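# Four arms lift cloth off lanterns and lay it flat

## Task

Remove the cloth from around the lanterns, which poke up through holes in it, and lay it out flat on the table, leaving each lantern upright in its present spot. It counts as a failure if any part of the cloth held by a gripper drops more than about a palm's width at the moment that gripper lets go; cloth that snags on an opened hand, lifts with it and then settles back near its release point is not held against you. Finish by opening the grippers and moving the arms away.

## Robot and tools

Robots and cameras. Four identical i2rt Big YAM arms, arm1 to arm4, each with six joints, a two-finger gripper and a wrist camera (arm1_cam_wrist to arm4_cam_wrist). Two fixed room cameras, cam_high (looking down from above) and cam_low (side view), complete the set. Feet: arm1 at x=+0.335 y=+0.740, arm2 at x=-0.335 y=+0.740, arm3 at x=-0.335 y=-0.740, arm4 at x=+0.335 y=-0.740; arms 1 and 2 face -y, arms 3 and 4 face +y. The table tops under the arms are at z=+0.720. A hand reaches roughly 1.0 m from its joint-1 axis.

Frame. Every pose uses one shared scene frame in metres, origin on the floor, +z up. A hand pose is [x, y, z, qw, qx, qy, qz]. The hand point lies between the finger pads, about 1 cm short of the tips; the fingers point along the hand's +z and close along its y. The printed hand position can be a little off, more so at long reach.

Tool move. Keys are arm1, arm2, arm3, arm4 and cameras. Each arm key holds that arm's own command object; an arm omitted gets nothing new but may keep pushing toward its previous target. Inside an arm object:
- joints: absolute joint targets by name, in radians (gripper in metres). Ranges: joint1_rad -2.879 to 2.879 (rotation about the foot, positive counter-clockwise from above), joint2_rad 0 to 3.141 (shoulder, positive raises then swings forward), joint3_rad 0 to 3.019 (elbow, positive opens), joint4_rad -1.692 to 1.57 (hand pitch, positive tips fingers up), joint5_rad -1.57 to 1.57 (sideways swing, positive to the arm's right), joint6_rad -2.094 to 2.094 (roll, positive clockwise viewed from behind), gripper_m 0 to 0.093 (fingertip gap).
- target: one list of seven numbers, an absolute hand pose in the scene frame, reached along a straight line from the current hand_target. When target is given, joints may hold only gripper_m.
- speed: top speed of that line in m/s, 0.002 to 0.5, default 0.25; only valid with target. Rotation is capped at twice this in rad/s.
All arms in one call start together; hand paths all finish at the same time, paced by the slowest, and last 0.5 to 10 s (an action at most 15 s). Paths ignore obstacles and other arms. Hands lag, drift, may overshoot the speed near full stretch, and often stop a centimetre or more from the goal. The controller limits each step to 100 mm and 20 degrees from the measured hand pose. An unknown key makes a call invalid; an out-of-range number gets it refused, and then later move, wait and finished_scene calls in the same reply are skipped.

cameras: a list of camera names, or "all"; omitted or null means all, [] means none.

Results. Each arm's state lists joint_positions, joint velocities (rad/s, gripper m/s), torques (N m, arm joints only, self-weight included; numbers 3 and 4 wrap at ±28), hand and hand_target poses. The move line reports each commanded arm as done or by its worst status. joint_status and hand_status words: off_target (stopped short, may still push), time_out (joints keep a nearby target and push; send the reported positions to relax them), not_followed, plus messages joint command not followed or pose unreachable when a self/arm collision check blocks a command (gripper commands still run). on_its_own lists uncommanded behaviour; held at gives the target, not the reading. as last shown marks an arm not in the action whose state is copied from before. The pictures line names the image order; frames can trail the state slightly.

Tool wait: seconds from 0 to 10, optional cameras; returns state and images. Tool zoom_image: camera name and region [x0, y0, x1, y1] in pixels, top-left origin, at most 504 by 504, on that camera's latest image. Tool finished_scene: scene number; the first call asks for a check, a second call in a later reply really ends it.

Gripper. Gripping something firm, the reading sits up to about 0.005 m below the object's width; closed on nothing it reads 0.000 or 0.001. Grip force rises sharply a bit below the touch reading; about 0.005 m below it the full force (roughly 50 to 62 N per pad) applies. Cloth is soft, so close well down on it. To release, command a gap clearly wider than the reading.

Cautions. Keep cloth corners low before opening so nothing falls more than a palm's width. Lift the cloth high enough to clear the lantern tops, moving slowly, so no lantern tips or shifts. Arms do not halt on contact and can press hard; avoid pressing into the table or each other, since a hard press between two arms fails the task. Keep everything inside the work area. Long holds, stretched poses or unreachable targets heat motors; a MOTOR HOT line warns at 85 °C, and at 100 °C the arm goes limp for 30 to 60 s and drops what it holds (statuses then read limit_stop_at_motor_heat; resend targets). Simulation keeps running while you think, with arms holding their last command. At the end, open all grippers and raise the arms away from the cloth.

Each tool is called after "Emit:" by a JSON object that holds its "name" and its "arguments", one argument or row to a line.

## Session

I'll begin by checking the scene's current state and camera images.

Emit:
{"name": "move", "arguments": {

}}

Scene clock: 0.00 s.
Joint torques (N m): no reading
Motor temperatures (°C): arm1=[29 24 28 23 28 30 31] | arm2=[24 22 26 31 31 33 33] | arm3=[26 33 24 29 28 27 28] | arm4=[28 36 29 28 31 25 34]
Heat: arm1: hottest gripper 31 °C; arm2: hottest joint6_rad 33 °C; arm3: hottest joint2_rad 33 °C; arm4: hottest joint2_rad 36 °C.
Joint velocities: arm1=[0.005 0.015 0.027 -0.007 0.022 -0.037 0] | arm2=[-0.005 0.015 0.027 -0.012 0.007 0.066 0] | arm3=[-0.015 -0.015 0.012 -0.007 0.007 -0.066 0] | arm4=[0.005 0.015 -0.007 -0.002 0.022 -0.007 0]
arm1.joint_positions: joint1_rad=+0.893 joint2_rad=+0.474 joint3_rad=+1.466 joint4_rad=-1.525 joint5_rad=-0.119 joint6_rad=-0.037 gripper_m=+0.094
arm1.joint_status: not commanded
arm1.hand: x=+0.4569 y=+0.6798 z=+1.2987 quat_wxyz=(-0.482, -0.235, -0.834, +0.127) (m; scene frame)
arm1.hand_target: x=+0.4549 y=+0.6815 z=+1.3080 quat_wxyz=(-0.492, -0.233, -0.829, +0.131) (m; scene frame)
arm1.hand_status: not commanded
arm2.joint_positions: joint1_rad=+0.236 joint2_rad=+0.408 joint3_rad=+1.607 joint4_rad=-1.580 joint5_rad=-0.114 joint6_rad=+0.453 gripper_m=+0.094
arm2.joint_status: not commanded
arm2.hand: x=-0.3022 y=+0.6764 z=+1.4154 quat_wxyz=(-0.524, -0.629, -0.539, +0.198) (m; scene frame)
arm2.hand_target: x=-0.3028 y=+0.6789 z=+1.4220 quat_wxyz=(-0.531, -0.625, -0.536, +0.202) (m; scene frame)
arm2.hand_status: not commanded
arm3.joint_positions: joint1_rad=-0.391 joint2_rad=+0.417 joint3_rad=+1.593 joint4_rad=-1.502 joint5_rad=-0.234 joint6_rad=-0.657 gripper_m=+0.094
arm3.joint_status: not commanded
arm3.hand: x=-0.3494 y=-0.6576 z=+1.3968 quat_wxyz=(-0.534, +0.689, -0.420, -0.250) (m; scene frame)
arm3.hand_target: x=-0.3500 y=-0.6589 z=+1.4036 quat_wxyz=(-0.541, +0.686, -0.416, -0.252) (m; scene frame)
arm3.hand_status: not commanded
arm4.joint_positions: joint1_rad=-0.441 joint2_rad=+0.357 joint3_rad=+1.462 joint4_rad=-1.456 joint5_rad=-0.277 joint6_rad=-0.670 gripper_m=+0.094
arm4.joint_status: not commanded
arm4.hand: x=+0.3351 y=-0.6458 z=+1.4134 quat_wxyz=(-0.532, +0.675, -0.454, -0.233) (m; scene frame)
arm4.hand_target: x=+0.3331 y=-0.6499 z=+1.4198 quat_wxyz=(-0.541, +0.671, -0.450, -0.234) (m; scene frame)
arm4.hand_status: not commanded
pictures: arm1_cam_wrist, arm2_cam_wrist, arm3_cam_wrist, arm4_cam_wrist, cam_high, cam_low

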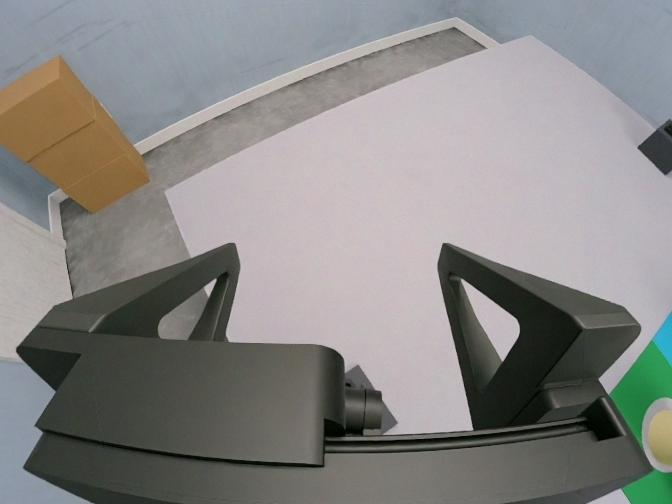

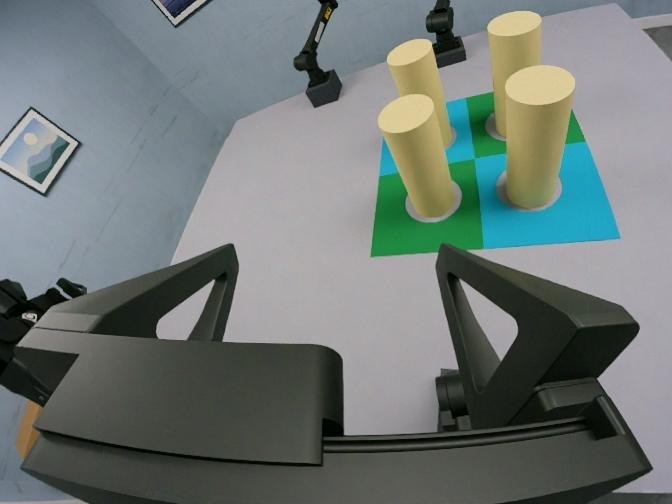

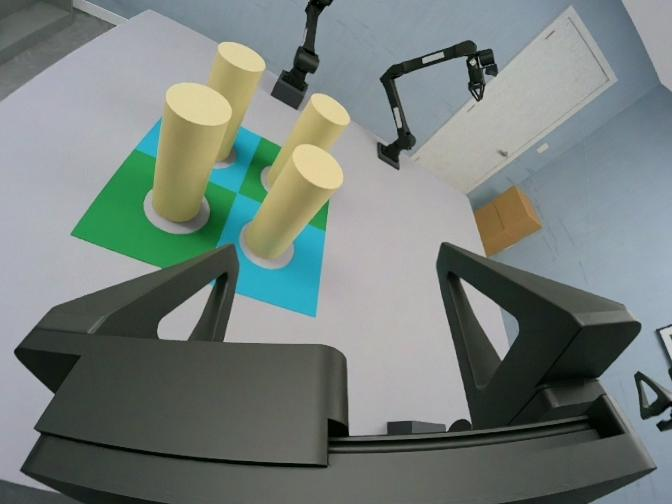

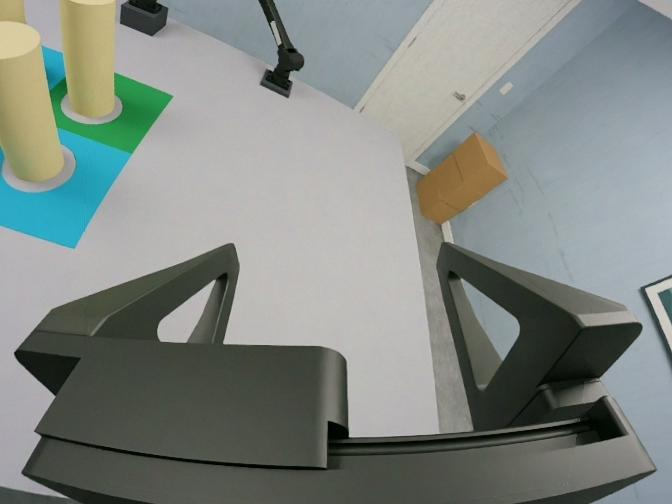

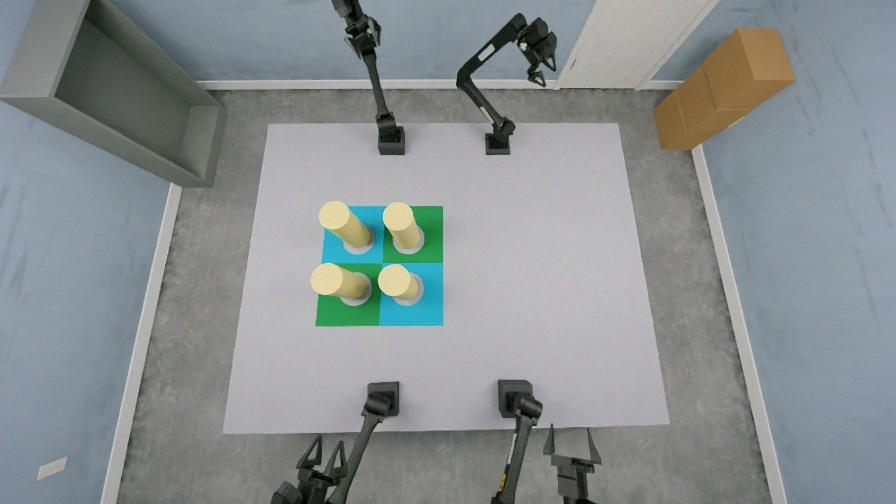

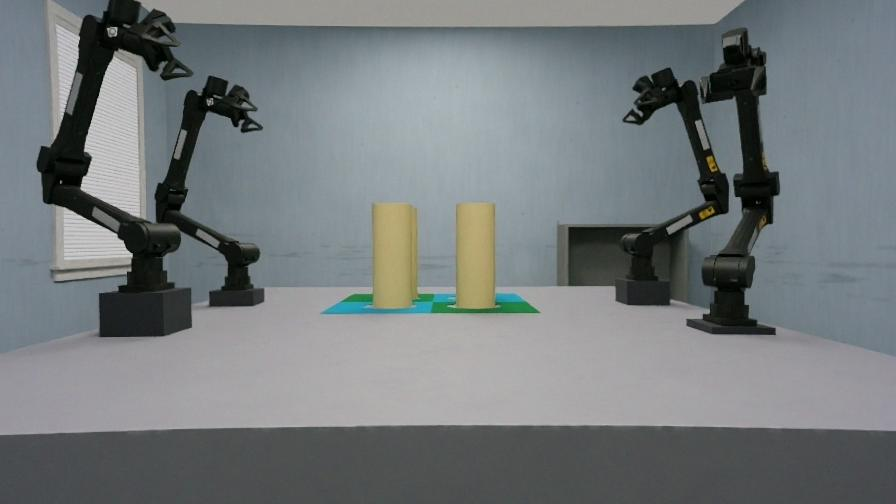

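Emit:
{"name": "zoom_image", "arguments": {
  "camera": "cam_high",
  "region": [280, 180, 480, 350]
}}

Emit:
{"name": "zoom_image", "arguments": {
  "camera": "arm2_cam_wrist",
  "region": [340, 0, 660, 280]
}}

Scaled by 2.520.

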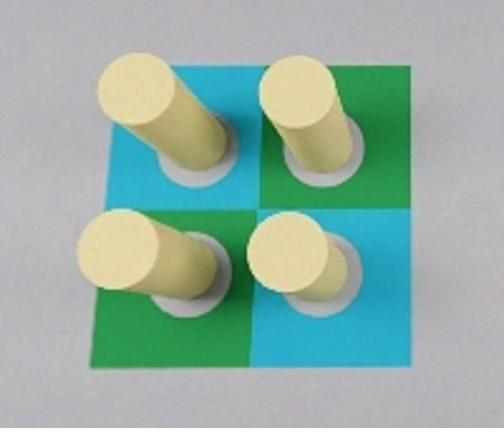

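Scaled by 1.575 from the camera's 672x504 image, which has a finer 960x720 frame.

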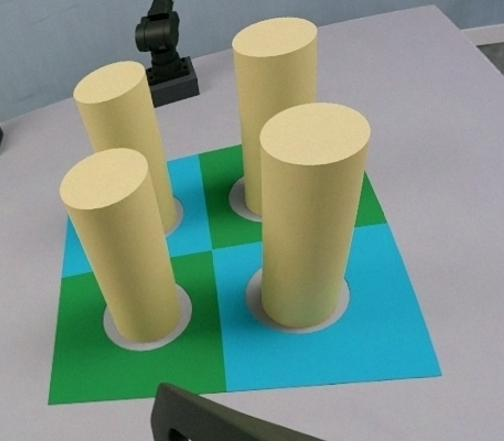

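Emit:
{"name": "zoom_image", "arguments": {
  "camera": "cam_high",
  "region": [340, 90, 540, 200]
}}

Emit:
{"name": "zoom_image", "arguments": {
  "camera": "cam_high",
  "region": [340, 350, 560, 450]
}}

Scaled by 2.520.

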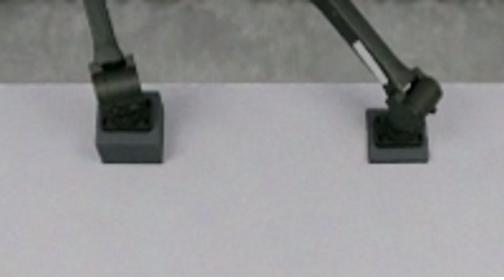

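Scaled by 2.291.

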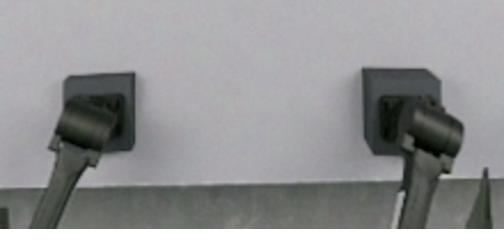

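Emit:
{"name": "move", "arguments": {
  "arm1": {"target": [-0.045, 0.295, 0.86, 0, 0.9239, 0.3827, 0], "speed": 0.3, "joints": {"gripper_m": 0.06}},
  "arm2": {"target": [-0.706, 0.295, 0.86, 0, 0.3827, 0.9239, 0], "speed": 0.3, "joints": {"gripper_m": 0.06}},
  "arm3": {"target": [-0.712, -0.358, 0.86, 0, 0.3827, -0.9239, 0], "speed": 0.3, "joints": {"gripper_m": 0.06}},
  "arm4": {"target": [-0.055, -0.358, 0.86, 0, 0.9239, -0.3827, 0], "speed": 0.3, "joints": {"gripper_m": 0.06}}
}}

Scene clock: 103.77 s.
Joint torques (N m): arm1=[-0.67 9.41 8.32 0.85 0.74 0.02] | arm2=[1.32 9.47 7.58 1.25 0.51 -0.1] | arm3=[-0.21 11.22 5.26 0.98 -0.18 0.04] | arm4=[1.44 9.93 7.47 1.51 -0.42 0.11]
Motor temperatures (°C): arm1=[29 24 32 23 26 27 28] | arm2=[24 22 29 30 28 29 29] | arm3=[26 33 26 28 27 25 27] | arm4=[27 35 32 27 27 24 30]
Heat: arm1: hottest joint3_rad 32 °C; arm2: hottest joint4_rad 30 °C; arm3: hottest joint2_rad 33 °C; arm4: hottest joint2_rad 35 °C.
move: arm1 not_followed; arm2 not_followed; arm3 not_followed; arm4 not_followed
Joint velocities: arm1=[-0.005 -0.005 0.012 -0.007 -0.007 0.007 -0.001] | arm2=[-0.005 -0.015 -0.012 -0.007 0.037 -0.007 0.001] | arm3=[-0.015 -0.005 0.002 -0.012 0.022 -0.037 -0.001] | arm4=[0.015 -0.005 -0.002 0.002 0.022 0.007 0]
arm1.joint_positions: joint1_rad=+1.565 joint2_rad=+0.017 joint3_rad=+0.921 joint4_rad=-1.676 joint5_rad=+1.317 joint6_rad=+0.769 gripper_m=+0.060
arm1.joint_status: all done
arm1.on_its_own: joint1_rad is held at +1.570, not at its first target +0.893; joint2_rad is held at +0.017, not at its first target +0.475; joint3_rad is held at +0.939, not at its first target +1.486; joint4_rad is held at -1.676, not at its first target -1.520; joint5_rad is held at +1.318, not at its first target -0.119; joint6_rad is held at +0.768, not at its first target -0.037
arm1.hand: x=+0.3031 y=+0.5785 z=+1.1650 quat_wxyz=(-0.500, -0.487, -0.587, +0.410) (m; scene frame)
arm1.hand_target: x=+0.3001 y=+0.5783 z=+1.1707 quat_wxyz=(-0.506, -0.489, -0.584, +0.405) (m; scene frame)
arm1.hand_status: not_followed (0.543 m and 95.2 deg from the pose sent, 0.770 m and 115.1 deg at the start; pose on its path clipped on 100 of 119 steps; a joint's target at an end of its range on 104 of 119 steps)
arm2.joint_positions: joint1_rad=+1.452 joint2_rad=+0.016 joint3_rad=+0.999 joint4_rad=-1.679 joint5_rad=+1.325 joint6_rad=+0.800 gripper_m=+0.060
arm2.joint_status: all done
arm2.on_its_own: joint1_rad is held at +1.461, not at its first target +0.236; joint2_rad is held at +0.014, not at its first target +0.410; joint3_rad is held at +1.017, not at its first target +1.622; joint4_rad is held at -1.680, not at its first target -1.575; joint5_rad is held at +1.326, not at its first target -0.114; joint6_rad is held at +0.800, not at its first target +0.453
arm2.hand: x=-0.4122 y=+0.5799 z=+1.2549 quat_wxyz=(-0.497, -0.555, -0.522, +0.415) (m; scene frame)
arm2.hand_target: x=-0.4161 y=+0.5798 z=+1.2604 quat_wxyz=(-0.505, -0.556, -0.518, +0.409) (m; scene frame)
arm2.hand_status: not_followed (0.569 m and 92.1 deg from the pose sent, 0.785 m and 84.8 deg at the start; pose on its path clipped on 92 of 119 steps; a joint's target at an end of its range on 105 of 119 steps)
arm3.joint_positions: joint1_rad=-1.527 joint2_rad=+0.010 joint3_rad=+1.140 joint4_rad=-1.673 joint5_rad=-1.300 joint6_rad=-0.862 gripper_m=+0.060
arm3.joint_status: all done
arm3.on_its_own: joint1_rad is held at -1.531, not at its first target -0.391; joint2_rad is held at +0.009, not at its first target +0.422; joint3_rad is held at +1.158, not at its first target +1.607; joint4_rad is held at -1.673, not at its first target -1.495; joint5_rad is held at -1.301, not at its first target -0.234; joint6_rad is held at -0.862, not at its first target -0.657
arm3.hand: x=-0.4423 y=-0.5867 z=+1.2611 quat_wxyz=(-0.567, +0.579, -0.479, -0.338) (m; scene frame)
arm3.hand_target: x=-0.4475 y=-0.5867 z=+1.2657 quat_wxyz=(-0.572, +0.581, -0.474, -0.332) (m; scene frame)
arm3.hand_status: not_followed (0.535 m and 96.8 deg from the pose sent, 0.714 m and 98.6 deg at the start; pose on its path clipped on 93 of 119 steps; a joint's target at an end of its range on 107 of 119 steps)
arm4.joint_positions: joint1_rad=-1.359 joint2_rad=+0.044 joint3_rad=+1.080 joint4_rad=-1.695 joint5_rad=-1.257 joint6_rad=-1.181 gripper_m=+0.060
arm4.joint_status: all done
arm4.on_its_own: joint1_rad is held at -1.346, not at its first target -0.441; joint2_rad is held at +0.042, not at its first target +0.354; joint3_rad is held at +1.087, not at its first target +1.476; joint4_rad is held at -1.693, not at its first target -1.453; joint5_rad is held at -1.255, not at its first target -0.277; joint6_rad is held at -1.180, not at its first target -0.670
arm4.hand: x=+0.2503 y=-0.5933 z=+1.2943 quat_wxyz=(-0.568, +0.655, -0.402, -0.294) (m; scene frame)
arm4.hand_target: x=+0.2463 y=-0.5949 z=+1.2962 quat_wxyz=(-0.569, +0.658, -0.396, -0.294) (m; scene frame)
arm4.hand_status: not_followed (0.581 m and 81.2 deg from the pose sent, 0.736 m and 74.2 deg at the start; pose on its path clipped on 96 of 119 steps; a joint's target at an end of its range on 107 of 119 steps)
pictures: arm1_cam_wrist, arm2_cam_wrist, arm3_cam_wrist, arm4_cam_wrist, cam_high, cam_low
pose unreachable (arm1 arm): on one or more control steps of this call this arm could not follow its commanded pose, so it was not sent that pose on those steps. On the call's last step it was still not sent that pose. It may still have moved: this result reports where it is.
cause: moving toward the commanded pose would bring two parts of the arm too close to each other (its wrist (the part past joint 4) and its wrist camera).
pose unreachable (arm2 arm): on one or more control steps of this call this arm could not follow its commanded pose, so it was not sent that pose on those steps. On the call's last step it was still not sent that pose. It may still have moved: this result reports where it is.
cause: moving toward the commanded pose would bring two parts of the arm too close to each other (its wrist (the part past joint 4) and its wrist camera).
pose unreachable (arm3 arm): on one or more control steps of this call this arm could not follow its commanded pose, so it was not sent that pose on those steps. On the call's last step it was still not sent that pose. It may still have moved: this result reports where it is.
cause: moving toward the commanded pose would bring two parts of the arm too close to each other (its wrist (the part past joint 4) and its wrist camera).
pose unreachable (arm4 arm): on one or more control steps of this call this arm could not follow its commanded pose, so it was not sent that pose on those steps. On the call's last step it was still not sent that pose. It may still have moved: this result reports where it is.
cause: moving toward the commanded pose would bring two parts of the arm too close to each other (its wrist (the part past joint 4) and its wrist camera).
camera_calibration:
arm1_cam_wrist: T_world_to_cam=[[-0.979853, -0.199617, -0.00640378, 0.421658], [-0.132214, 0.672357, -0.728323, 0.507803], [0.149692, -0.712803, -0.685204, 1.2956], [0, 0, 0, 1]] pos_world=[0.28636, 0.666255, 1.2603]
arm2_cam_wrist: T_world_to_cam=[[-0.991184, -0.0436555, -0.125097, -0.222973], [0.0564565, 0.715001, -0.69684, 0.487301], [0.119865, -0.697759, -0.706233, 1.46213], [0, 0, 0, 1]] pos_world=[-0.423777, 0.662058, 1.34428]
arm3_cam_wrist: T_world_to_cam=[[0.937411, -0.0966218, 0.334552, -0.0632929], [0.17109, -0.708987, -0.684154, 0.529025], [0.303297, 0.698571, -0.648081, 1.48635], [0, 0, 0, 1]] pos_world=[-0.481984, -0.669363, 1.34638]
arm4_cam_wrist: T_world_to_cam=[[0.857816, 0.0314542, 0.512994, -0.860938], [0.367465, -0.735377, -0.569376, 0.21231], [0.359335, 0.676927, -0.642377, 1.2637], [0, 0, 0, 1]] pos_world=[0.206418, -0.672226, 1.37431]

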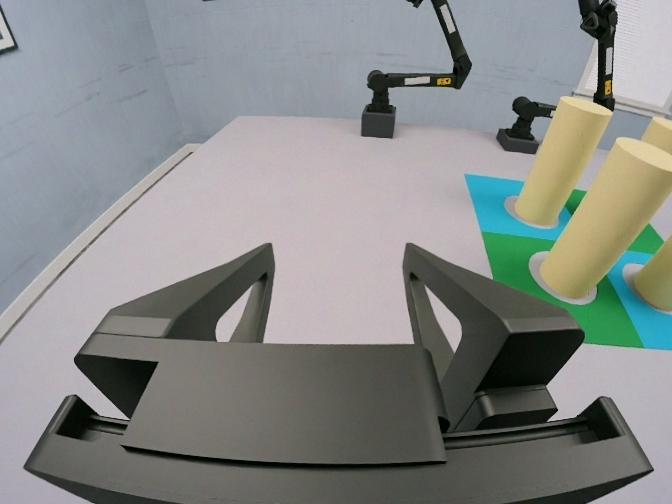

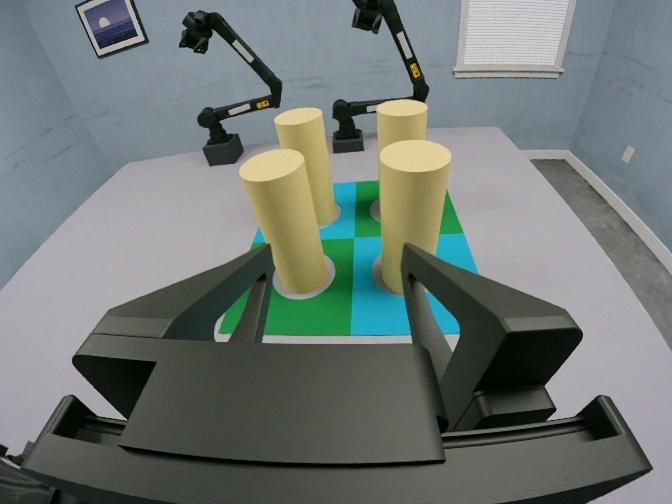

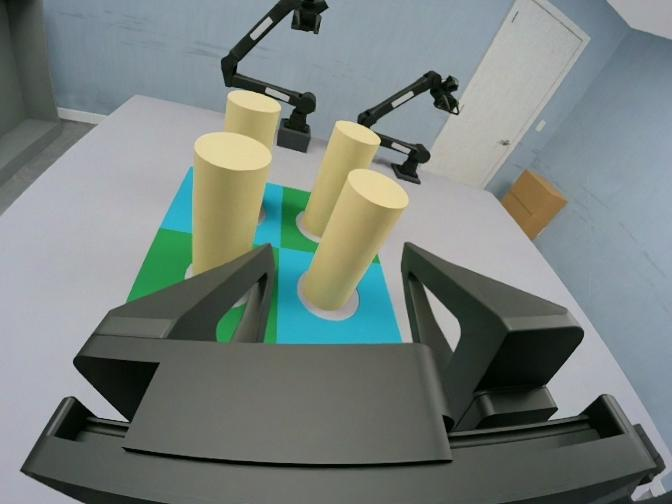

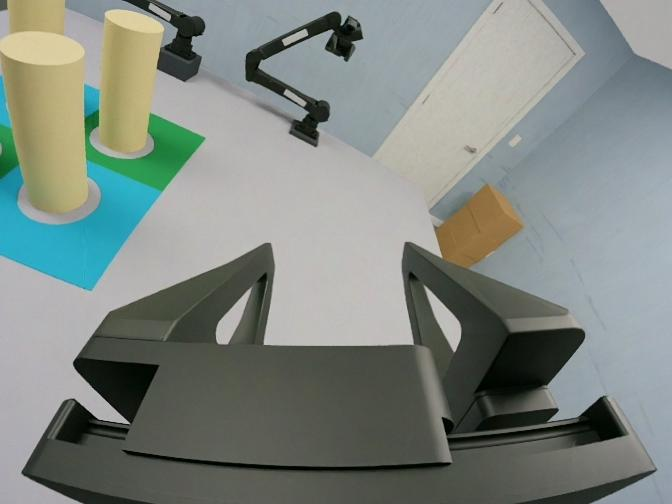

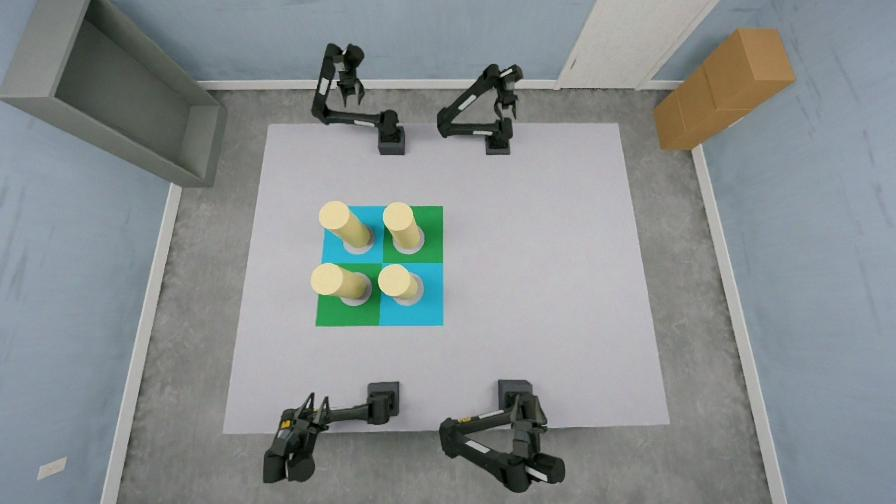

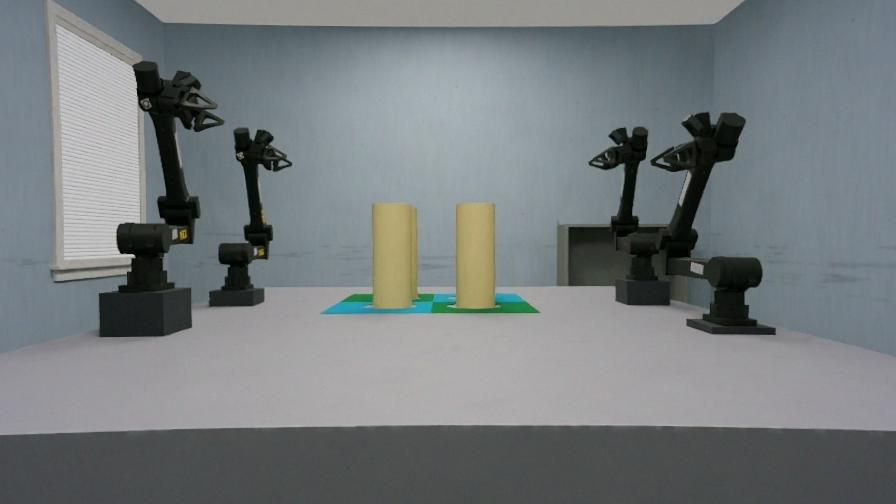

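Emit:
{"name": "move", "arguments": {
  "arm1": {"joints": {"joint1_rad": -0.72, "joint2_rad": 0.7, "joint3_rad": 1.5, "joint4_rad": -1.45, "joint5_rad": 0, "joint6_rad": 0.08}},
  "arm2": {"joints": {"joint1_rad": -0.68, "joint2_rad": 0.7, "joint3_rad": 1.5, "joint4_rad": -1.45, "joint5_rad": 0, "joint6_rad": -1.48}},
  "arm3": {"joints": {"joint1_rad": 0.742, "joint2_rad": 0.7, "joint3_rad": 1.5, "joint4_rad": -1.45, "joint5_rad": 0, "joint6_rad": 1.56}},
  "arm4": {"joints": {"joint1_rad": 0.83, "joint2_rad": 0.7, "joint3_rad": 1.5, "joint4_rad": -1.45, "joint5_rad": 0, "joint6_rad": 0.01}},
  "cameras": ["cam_high"]
}}

Scene clock: 171.57 s.
Joint torques (N m): arm1=[-1.49 2.84 12.75 1.74 -0.07 -0.1] | arm2=[0.15 1.44 11.37 2.17 -0.23 -0.15] | arm3=[0.38 2.73 7.32 1.83 0.28 0.07] | arm4=[1.32 4.01 11.36 2.09 0.09 0.17]
Motor temperatures (°C): arm1=[28 25 32 23 26 26 26] | arm2=[23 22 29 30 27 28 27] | arm3=[26 32 27 28 26 25 27] | arm4=[27 35 32 26 26 23 28]
Heat: arm1: hottest joint3_rad 32 °C; arm2: hottest joint4_rad 30 °C; arm3: hottest joint2_rad 32 °C; arm4: hottest joint2_rad 35 °C.
move: arm1 done; arm2 done; arm3 done; arm4 done
Joint velocities: arm1=[-0.015 -0.015 0.012 -0.017 0.007 -0.037 0.001] | arm2=[-0.015 -0.005 0.017 -0.002 -0.007 -0.007 0] | arm3=[-0.005 -0.005 -0.007 -0.007 0.022 0.007 0] | arm4=[0.005 -0.005 0.007 0.022 0.007 0.037 0]
arm1.joint_positions: joint1_rad=-0.716 joint2_rad=+0.702 joint3_rad=+1.450 joint4_rad=-1.459 joint5_rad=+0.004 joint6_rad=+0.095 gripper_m=+0.060
arm1.joint_status: all done
arm1.hand: x=+0.1802 y=+0.5621 z=+1.2685 quat_wxyz=(-0.196, -0.840, -0.341, +0.374) (m; scene frame)
arm1.hand_target: x=+0.1833 y=+0.5666 z=+1.2939 quat_wxyz=(-0.207, -0.825, -0.341, +0.400) (m; scene frame)
arm1.hand_status: not commanded
arm2.joint_positions: joint1_rad=-0.675 joint2_rad=+0.697 joint3_rad=+1.458 joint4_rad=-1.464 joint5_rad=+0.003 joint6_rad=-1.470 gripper_m=+0.060
arm2.joint_status: all done
arm2.hand: x=-0.4882 y=+0.5540 z=+1.3371 quat_wxyz=(+0.123, -0.349, -0.838, +0.401) (m; scene frame)
arm2.hand_target: x=-0.4881 y=+0.5553 z=+1.3583 quat_wxyz=(+0.132, -0.342, -0.829, +0.422) (m; scene frame)
arm2.hand_status: not commanded
arm3.joint_positions: joint1_rad=+0.738 joint2_rad=+0.697 joint3_rad=+1.484 joint4_rad=-1.465 joint5_rad=-0.003 joint6_rad=+1.547 gripper_m=+0.060
arm3.joint_status: all done
arm3.hand: x=-0.5046 y=-0.5757 z=+1.3170 quat_wxyz=(+0.155, +0.354, -0.830, -0.403) (m; scene frame)
arm3.hand_target: x=-0.5061 y=-0.5750 z=+1.3268 quat_wxyz=(+0.162, +0.347, -0.826, -0.414) (m; scene frame)
arm3.hand_status: not commanded
arm4.joint_positions: joint1_rad=+0.819 joint2_rad=+0.696 joint3_rad=+1.476 joint4_rad=-1.454 joint5_rad=-0.004 joint6_rad=-0.004 gripper_m=+0.060
arm4.joint_status: all done
arm4.hand: x=+0.1681 y=-0.5753 z=+1.3694 quat_wxyz=(-0.168, +0.832, -0.342, -0.403) (m; scene frame)
arm4.hand_target: x=+0.1671 y=-0.5773 z=+1.3805 quat_wxyz=(-0.168, +0.826, -0.342, -0.415) (m; scene frame)
arm4.hand_status: not commanded
pictures: cam_high

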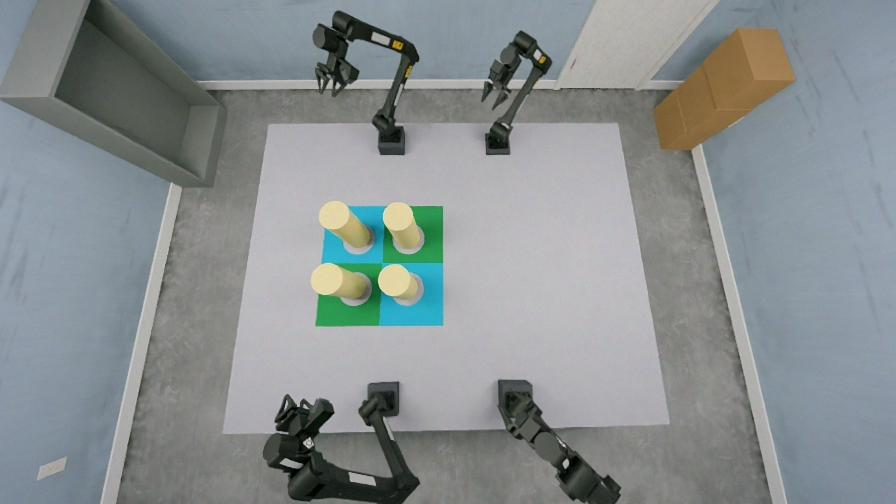

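Emit:
{"name": "move", "arguments": {
  "arm1": {"joints": {"joint1_rad": -0.72, "joint2_rad": 2.0, "joint3_rad": 1.95, "joint4_rad": -1.5, "joint5_rad": 0, "joint6_rad": 0.08}},
  "arm2": {"joints": {"joint1_rad": -0.68, "joint2_rad": 2.0, "joint3_rad": 1.8, "joint4_rad": -1.34, "joint5_rad": 0, "joint6_rad": -1.48}},
  "arm3": {"joints": {"joint1_rad": 0.742, "joint2_rad": 1.877, "joint3_rad": 1.67, "joint4_rad": -1.35, "joint5_rad": 0, "joint6_rad": 1.56}},
  "arm4": {"joints": {"joint1_rad": 0.83, "joint2_rad": 1.94, "joint3_rad": 1.64, "joint4_rad": -1.25, "joint5_rad": 0, "joint6_rad": 0.01}},
  "cameras": ["cam_high"]
}}

Scene clock: 179.47 s.
Joint torques (N m): arm1=[-1.61 -18.02 11.92 -0.05 -0.06 -0.08] | arm2=[0.09 -24.35 10.09 0.4 -0.25 -0.17] | arm3=[0.44 -18.78 8.23 0.12 0.28 0.13] | arm4=[1.26 -13.04 11.55 0.27 0.09 0.17]
Motor temperatures (°C): arm1=[28 25 33 23 26 26 26] | arm2=[23 23 30 30 27 27 27] | arm3=[26 32 27 28 26 25 27] | arm4=[27 35 32 26 25 23 28]
Heat: arm1: hottest joint3_rad 33 °C; arm2: hottest joint3_rad 30 °C; arm3: hottest joint2_rad 32 °C; arm4: hottest joint2_rad 35 °C.
move: arm1 done; arm2 done; arm3 done; arm4 done
Joint velocities: arm1=[-0.005 -0.024 -0.022 0.012 -0.037 -0.007 0] | arm2=[0.005 0.005 0.017 0.007 -0.037 0.051 0] | arm3=[0.005 -0.005 -0.002 -0.007 -0.11 -0.037 -0.001] | arm4=[-0.005 -0.005 -0.002 -0.017 0.007 -0.022 -0.001]
arm1.joint_positions: joint1_rad=-0.716 joint2_rad=+2.013 joint3_rad=+1.922 joint4_rad=-1.497 joint5_rad=+0.004 joint6_rad=+0.094 gripper_m=+0.060
arm1.joint_status: all done
arm1.hand: x=-0.0656 y=+0.2679 z=+0.9109 quat_wxyz=(+0.000, -0.926, -0.378, -0.002) (m; scene frame)
arm1.hand_target: x=-0.0712 y=+0.2647 z=+0.9295 quat_wxyz=(-0.010, -0.924, -0.383, +0.014) (m; scene frame)
arm1.hand_status: not commanded
arm2.joint_positions: joint1_rad=-0.675 joint2_rad=+2.015 joint3_rad=+1.785 joint4_rad=-1.343 joint5_rad=+0.003 joint6_rad=-1.471 gripper_m=+0.060
arm2.joint_status: all done
arm2.hand: x=-0.7276 y=+0.2634 z=+0.9157 quat_wxyz=(+0.001, -0.384, -0.923, -0.004) (m; scene frame)
arm2.hand_target: x=-0.7336 y=+0.2606 z=+0.9305 quat_wxyz=(+0.005, -0.382, -0.924, +0.013) (m; scene frame)
arm2.hand_status: not commanded
arm3.joint_positions: joint1_rad=+0.738 joint2_rad=+1.895 joint3_rad=+1.652 joint4_rad=-1.355 joint5_rad=-0.002 joint6_rad=+1.549 gripper_m=+0.060
arm3.joint_status: all done
arm3.hand: x=-0.7356 y=-0.3335 z=+0.9056 quat_wxyz=(-0.009, +0.388, -0.921, +0.011) (m; scene frame)
arm3.hand_target: x=-0.7421 y=-0.3301 z=+0.9220 quat_wxyz=(-0.003, +0.385, -0.923, -0.008) (m; scene frame)
arm3.hand_status: not commanded
arm4.joint_positions: joint1_rad=+0.819 joint2_rad=+1.941 joint3_rad=+1.623 joint4_rad=-1.248 joint5_rad=-0.003 joint6_rad=-0.003 gripper_m=+0.060
arm4.joint_status: all done
arm4.hand: x=-0.0789 y=-0.3257 z=+0.9255 quat_wxyz=(-0.002, +0.924, -0.382, -0.006) (m; scene frame)
arm4.hand_target: x=-0.0870 y=-0.3262 z=+0.9321 quat_wxyz=(-0.007, +0.924, -0.383, -0.012) (m; scene frame)
arm4.hand_status: not commanded
pictures: cam_high

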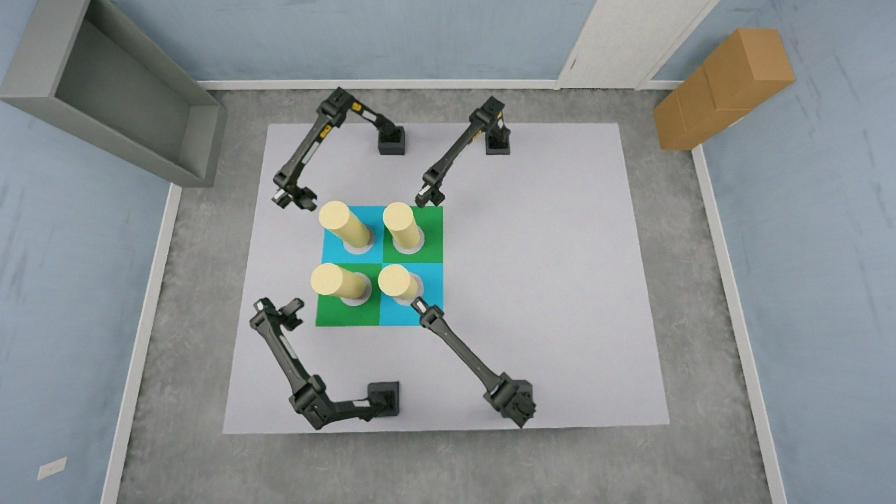

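Emit:
{"name": "move", "arguments": {
  "arm1": {"target": [-0.045, 0.295, 0.81, 0, 0.9239, 0.3827, 0], "speed": 0.2},
  "arm2": {"target": [-0.706, 0.295, 0.81, 0, 0.3827, 0.9239, 0], "speed": 0.2},
  "arm3": {"target": [-0.712, -0.358, 0.81, 0, 0.3827, -0.9239, 0], "speed": 0.2},
  "arm4": {"target": [-0.055, -0.358, 0.81, 0, 0.9239, -0.3827, 0], "speed": 0.2},
  "cameras": ["arm1_cam_wrist", "arm2_cam_wrist", "arm3_cam_wrist", "arm4_cam_wrist"]
}}

Scene clock: 184.67 s.
Joint torques (N m): arm1=[-1.55 -17.44 9.2 0.47 0.19 -0.04] | arm2=[-0.09 -21.6 7.49 0.81 -0.26 -0.17] | arm3=[-0.09 -16.85 6.43 0.51 0.12 0.13] | arm4=[1.26 -12.1 8.9 0.68 -0.06 0.17]
Motor temperatures (°C): arm1=[28 25 33 23 26 26 26] | arm2=[23 23 31 29 26 27 27] | arm3=[26 33 27 28 26 25 27] | arm4=[27 35 32 26 25 23 28]
Heat: arm1: hottest joint3_rad 33 °C; arm2: hottest joint3_rad 31 °C; arm3: hottest joint2_rad 33 °C; arm4: hottest joint2_rad 35 °C.
move: arm1 off_target; arm2 done; arm3 done; arm4 done
Joint velocities: arm1=[-0.015 -0.005 0.007 0.007 -0.037 0.007 0] | arm2=[-0.005 -0.005 0.007 -0.022 -0.037 0.022 -0.001] | arm3=[-0.005 -0.015 0.002 -0.017 0.037 0.037 -0.002] | arm4=[-0.005 0.015 -0.002 0.017 0.037 0.037 0]
arm1.joint_positions: joint1_rad=-0.716 joint2_rad=+1.992 joint3_rad=+1.592 joint4_rad=-1.212 joint5_rad=+0.004 joint6_rad=+0.094 gripper_m=+0.060
arm1.joint_status: not commanded
arm1.hand: x=-0.0396 y=+0.2979 z=+0.8010 quat_wxyz=(+0.006, -0.926, -0.378, -0.013) (m; scene frame)
arm1.hand_target: x=-0.0446 y=+0.2957 z=+0.8103 quat_wxyz=(+0.000, -0.924, -0.383, +0.000) (m; scene frame)
arm1.hand_status: off_target (0.011 m and 1.7 deg from the pose sent, 0.106 m and 0.6 deg at the start)
arm2.joint_positions: joint1_rad=-0.675 joint2_rad=+2.014 joint3_rad=+1.498 joint4_rad=-1.055 joint5_rad=+0.002 joint6_rad=-1.471 gripper_m=+0.060
arm2.joint_status: not commanded
arm2.hand: x=-0.7024 y=+0.2942 z=+0.8145 quat_wxyz=(+0.001, -0.384, -0.923, -0.002) (m; scene frame)
arm2.hand_target: x=-0.7047 y=+0.2958 z=+0.8105 quat_wxyz=(+0.000, -0.383, -0.924, +0.000) (m; scene frame)
arm2.hand_status: done (0.006 m and 0.3 deg from the pose sent, 0.112 m and 0.4 deg at the start)
arm3.joint_positions: joint1_rad=+0.738 joint2_rad=+1.889 joint3_rad=+1.365 joint4_rad=-1.068 joint5_rad=-0.009 joint6_rad=+1.549 gripper_m=+0.060
arm3.joint_status: not commanded
arm3.hand: x=-0.7071 y=-0.3626 z=+0.8070 quat_wxyz=(-0.005, +0.388, -0.922, +0.010) (m; scene frame)
arm3.hand_target: x=-0.7106 y=-0.3591 z=+0.8108 quat_wxyz=(+0.000, +0.383, -0.924, +0.000) (m; scene frame)
arm3.hand_status: done (0.007 m and 1.4 deg from the pose sent, 0.101 m and 1.8 deg at the start)
arm4.joint_positions: joint1_rad=+0.819 joint2_rad=+1.988 joint3_rad=+1.365 joint4_rad=-0.960 joint5_rad=-0.003 joint6_rad=-0.003 gripper_m=+0.060
arm4.joint_status: not commanded
arm4.hand: x=-0.0499 y=-0.3542 z=+0.8118 quat_wxyz=(+0.001, +0.924, -0.382, +0.002) (m; scene frame)
arm4.hand_target: x=-0.0557 y=-0.3572 z=+0.8096 quat_wxyz=(+0.000, +0.924, -0.383, +0.000) (m; scene frame)
arm4.hand_status: done (0.007 m and 0.3 deg from the pose sent, 0.122 m and 0.8 deg at the start)
pictures: arm1_cam_wrist, arm2_cam_wrist, arm3_cam_wrist, arm4_cam_wrist
camera_calibration:
arm1_cam_wrist: T_world_to_cam=[[-0.701228, 0.712881, -0.0089297, -0.231302], [0.577062, 0.574895, 0.580082, -0.604821], [0.418663, 0.401617, -0.814509, 0.679699], [0, 0, 0, 1]] pos_world=[-0.0977409, 0.239621, 0.902402]
arm2_cam_wrist: T_world_to_cam=[[-0.712622, -0.70149, -0.00906674, -0.28352], [-0.568551, 0.569906, 0.593259, -1.04608], [-0.410998, 0.427924, -0.80496, 0.36282], [0, 0, 0, 1]] pos_world=[-0.647672, 0.242019, 0.91008]
arm3_cam_wrist: T_world_to_cam=[[0.717404, -0.696424, 0.018039, 0.240873], [-0.57509, -0.577403, 0.579549, -1.07723], [-0.393196, -0.426145, -0.814738, 0.349942], [0, 0, 0, 1]] pos_world=[-0.65471, -0.305119, 0.905071]
arm4_cam_wrist: T_world_to_cam=[[0.70097, 0.713191, 0.000465719, 0.286369], [0.573398, -0.563961, 0.594275, -0.649931], [0.424094, -0.416302, -0.804261, 0.647224], [0, 0, 0, 1]] pos_world=[-0.102551, -0.301331, 0.906642]

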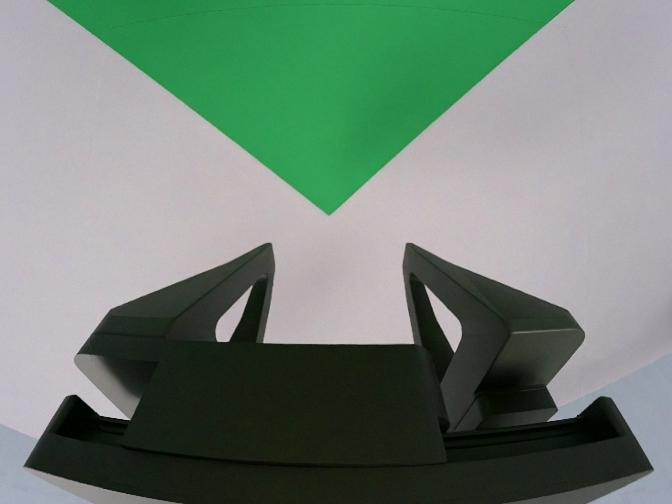

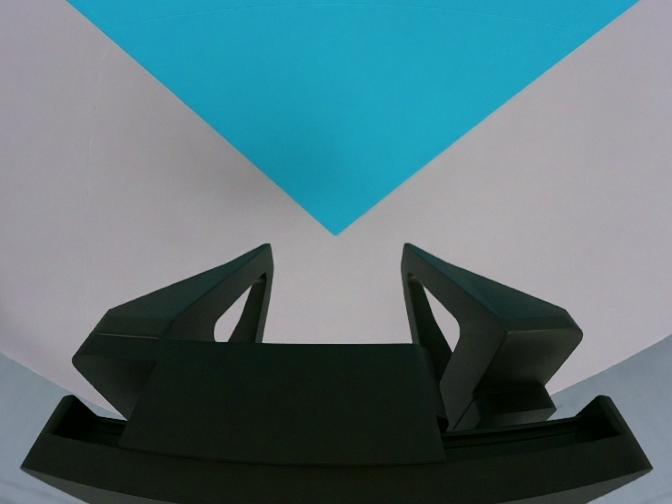

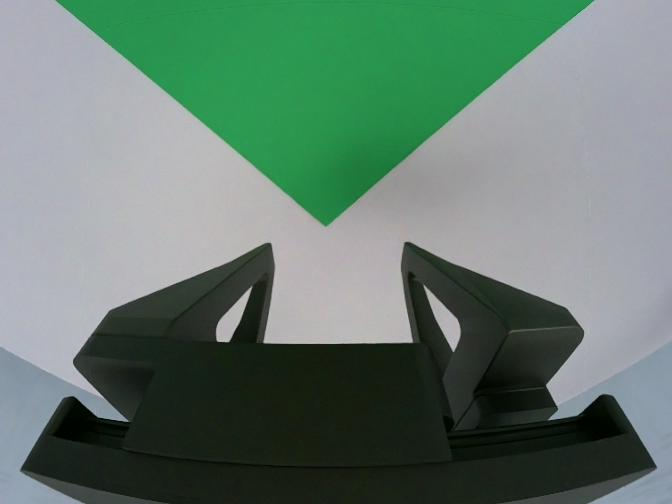

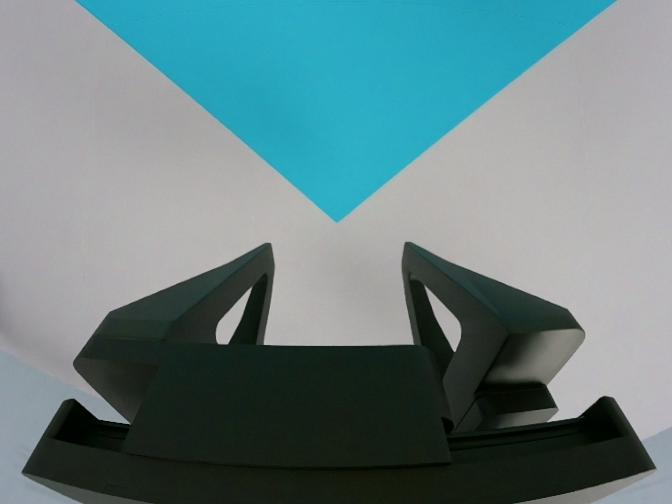

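Emit:
{"name": "move", "arguments": {
  "arm1": {"target": [-0.0476, 0.2812, 0.754, 0, 0.9239, 0.3827, 0], "speed": 0.1, "joints": {"gripper_m": 0.06}},
  "arm2": {"target": [-0.7108, 0.3068, 0.741, 0, 0.3827, 0.9239, 0], "speed": 0.1, "joints": {"gripper_m": 0.05}},
  "arm3": {"target": [-0.7158, -0.3522, 0.749, 0, 0.3827, -0.9239, 0], "speed": 0.1, "joints": {"gripper_m": 0.06}},
  "arm4": {"target": [-0.0526, -0.3577, 0.743, 0, 0.9239, -0.3827, 0], "speed": 0.1, "joints": {"gripper_m": 0.08}},
  "cameras": ["arm1_cam_wrist", "arm2_cam_wrist", "arm3_cam_wrist", "arm4_cam_wrist"]
}}

Scene clock: 203.27 s.
Joint torques (N m): arm1=[-0.62 -16.21 8.72 0.25 0.19 0.01] | arm2=[-0.32 -22.12 6.68 0.83 -0.26 -0.17] | arm3=[-0.15 -16.56 5.91 0.53 0.12 0.13] | arm4=[1.03 -11.69 7.6 0.69 -0.05 0.14]
Motor temperatures (°C): arm1=[28 29 35 22 26 26 26] | arm2=[23 25 31 29 26 27 26] | arm3=[26 35 27 28 26 25 26] | arm4=[27 36 33 26 25 23 28]
Heat: arm1: hottest joint3_rad 35 °C; arm2: hottest joint3_rad 31 °C; arm3: hottest joint2_rad 35 °C; arm4: hottest joint2_rad 36 °C.
move: arm1 done; arm2 done; arm3 done; arm4 done
Joint velocities: arm1=[-0.015 0.015 0.002 0.007 -0.022 0.11 -0.001] | arm2=[-0.005 -0.005 -0.002 0.007 -0.007 0.037 0.001] | arm3=[-0.015 0.005 0.007 -0.017 0.022 0.066 0] | arm4=[-0.015 -0.005 0.012 -0.002 -0.022 0.051 -0.002]
arm1.joint_positions: joint1_rad=-0.716 joint2_rad=+2.067 joint3_rad=+1.583 joint4_rad=-1.108 joint5_rad=+0.004 joint6_rad=+0.094 gripper_m=+0.060
arm1.joint_status: all done
arm1.hand: x=-0.0492 y=+0.2862 z=+0.7552 quat_wxyz=(+0.001, -0.926, -0.378, -0.004) (m; scene frame)
arm1.hand_target: x=-0.0472 y=+0.2815 z=+0.7539 quat_wxyz=(+0.000, -0.924, -0.383, +0.000) (m; scene frame)
arm1.hand_status: done (0.005 m and 0.7 deg from the pose sent, 0.050 m and 1.7 deg at the start)
arm2.joint_positions: joint1_rad=-0.692 joint2_rad=+2.105 joint3_rad=+1.439 joint4_rad=-0.903 joint5_rad=+0.002 joint6_rad=-1.489 gripper_m=+0.050
arm2.joint_status: all done
arm2.hand: x=-0.7076 y=+0.3039 z=+0.7458 quat_wxyz=(+0.001, -0.384, -0.924, -0.001) (m; scene frame)
arm2.hand_target: x=-0.7100 y=+0.3074 z=+0.7414 quat_wxyz=(+0.000, -0.383, -0.924, +0.000) (m; scene frame)
arm2.hand_status: done (0.006 m and 0.2 deg from the pose sent, 0.075 m and 0.3 deg at the start)
arm3.joint_positions: joint1_rad=+0.738 joint2_rad=+1.982 joint3_rad=+1.345 joint4_rad=-0.942 joint5_rad=-0.009 joint6_rad=+1.549 gripper_m=+0.060
arm3.joint_status: all done
arm3.hand: x=-0.7142 y=-0.3546 z=+0.7527 quat_wxyz=(-0.002, +0.388, -0.922, +0.003) (m; scene frame)
arm3.hand_target: x=-0.7153 y=-0.3529 z=+0.7493 quat_wxyz=(+0.000, +0.383, -0.924, +0.000) (m; scene frame)
arm3.hand_status: done (0.005 m and 0.8 deg from the pose sent, 0.060 m and 1.4 deg at the start)
arm4.joint_positions: joint1_rad=+0.819 joint2_rad=+2.088 joint3_rad=+1.333 joint4_rad=-0.817 joint5_rad=-0.003 joint6_rad=-0.003 gripper_m=+0.080
arm4.joint_status: all done
arm4.hand: x=-0.0509 y=-0.3530 z=+0.7495 quat_wxyz=(-0.001, +0.924, -0.382, -0.003) (m; scene frame)
arm4.hand_target: x=-0.0527 y=-0.3575 z=+0.7425 quat_wxyz=(+0.000, +0.924, -0.383, +0.000) (m; scene frame)
arm4.hand_status: done (0.008 m and 0.4 deg from the pose sent, 0.069 m and 0.3 deg at the start)
pictures: arm1_cam_wrist, arm2_cam_wrist, arm3_cam_wrist, arm4_cam_wrist
camera_calibration:
arm1_cam_wrist: T_world_to_cam=[[-0.701288, 0.712796, -0.0108068, -0.228647], [0.584571, 0.583678, 0.563557, -0.555669], [0.408009, 0.388899, -0.826006, 0.662953], [0, 0, 0, 1]] pos_world=[-0.10601, 0.229488, 0.858284]
arm2_cam_wrist: T_world_to_cam=[[-0.712362, -0.701779, -0.00686314, -0.282422], [-0.568082, 0.570852, 0.592799, -1.01334], [-0.412096, 0.426186, -0.805321, 0.301278], [0, 0, 0, 1]] pos_world=[-0.652693, 0.25187, 0.841396]
arm3_cam_wrist: T_world_to_cam=[[0.717626, -0.69642, 0.00354921, 0.263529], [-0.569115, -0.583492, 0.579348, -1.04293], [-0.401399, -0.417775, -0.815072, 0.30376], [0, 0, 0, 1]] pos_world=[-0.660734, -0.298112, 0.850871]
arm4_cam_wrist: T_world_to_cam=[[0.700951, 0.713209, 0.000567217, 0.286119], [0.577709, -0.568245, 0.585961, -0.60666], [0.418235, -0.410402, -0.810339, 0.604398], [0, 0, 0, 1]] pos_world=[-0.102863, -0.300748, 0.845084]

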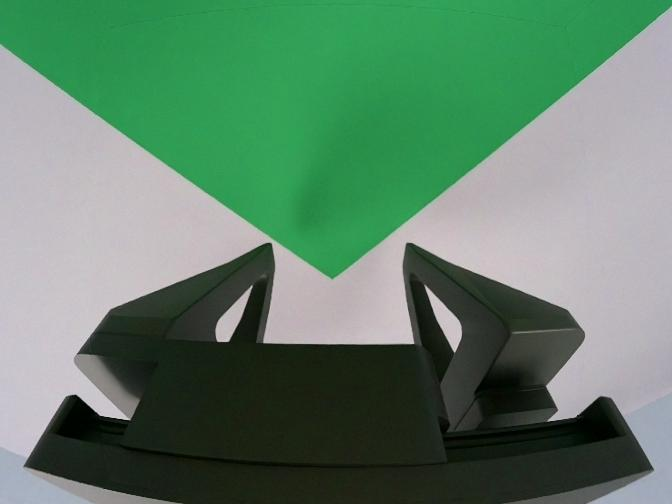

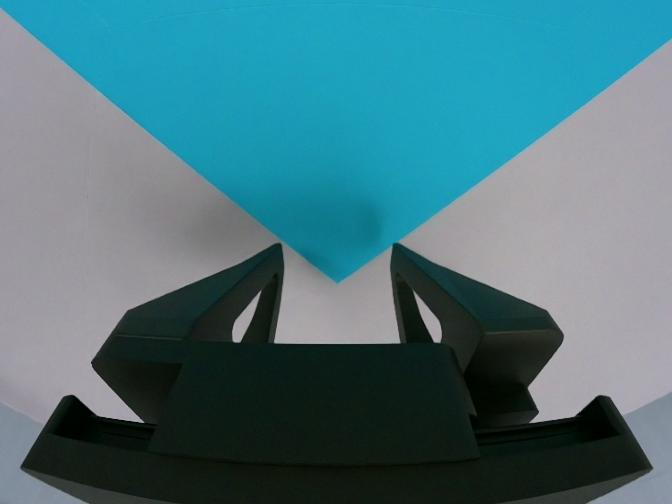

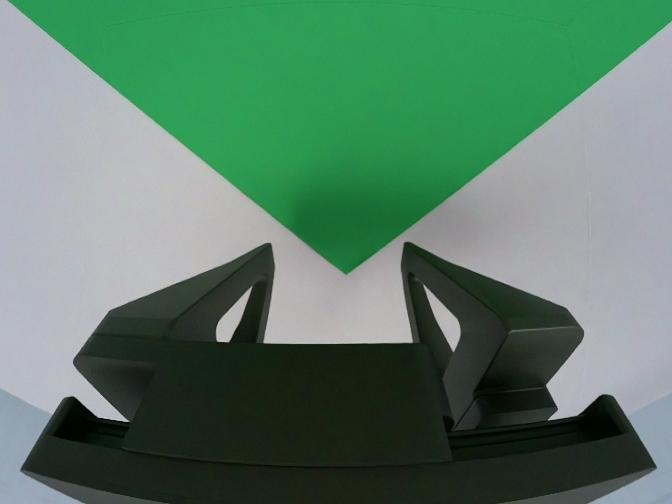

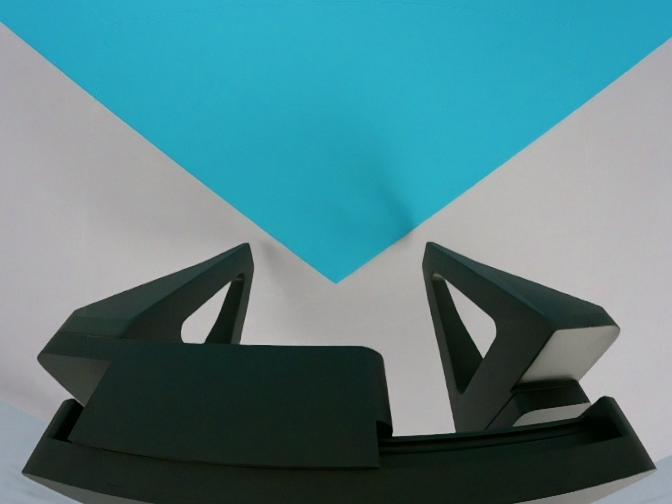

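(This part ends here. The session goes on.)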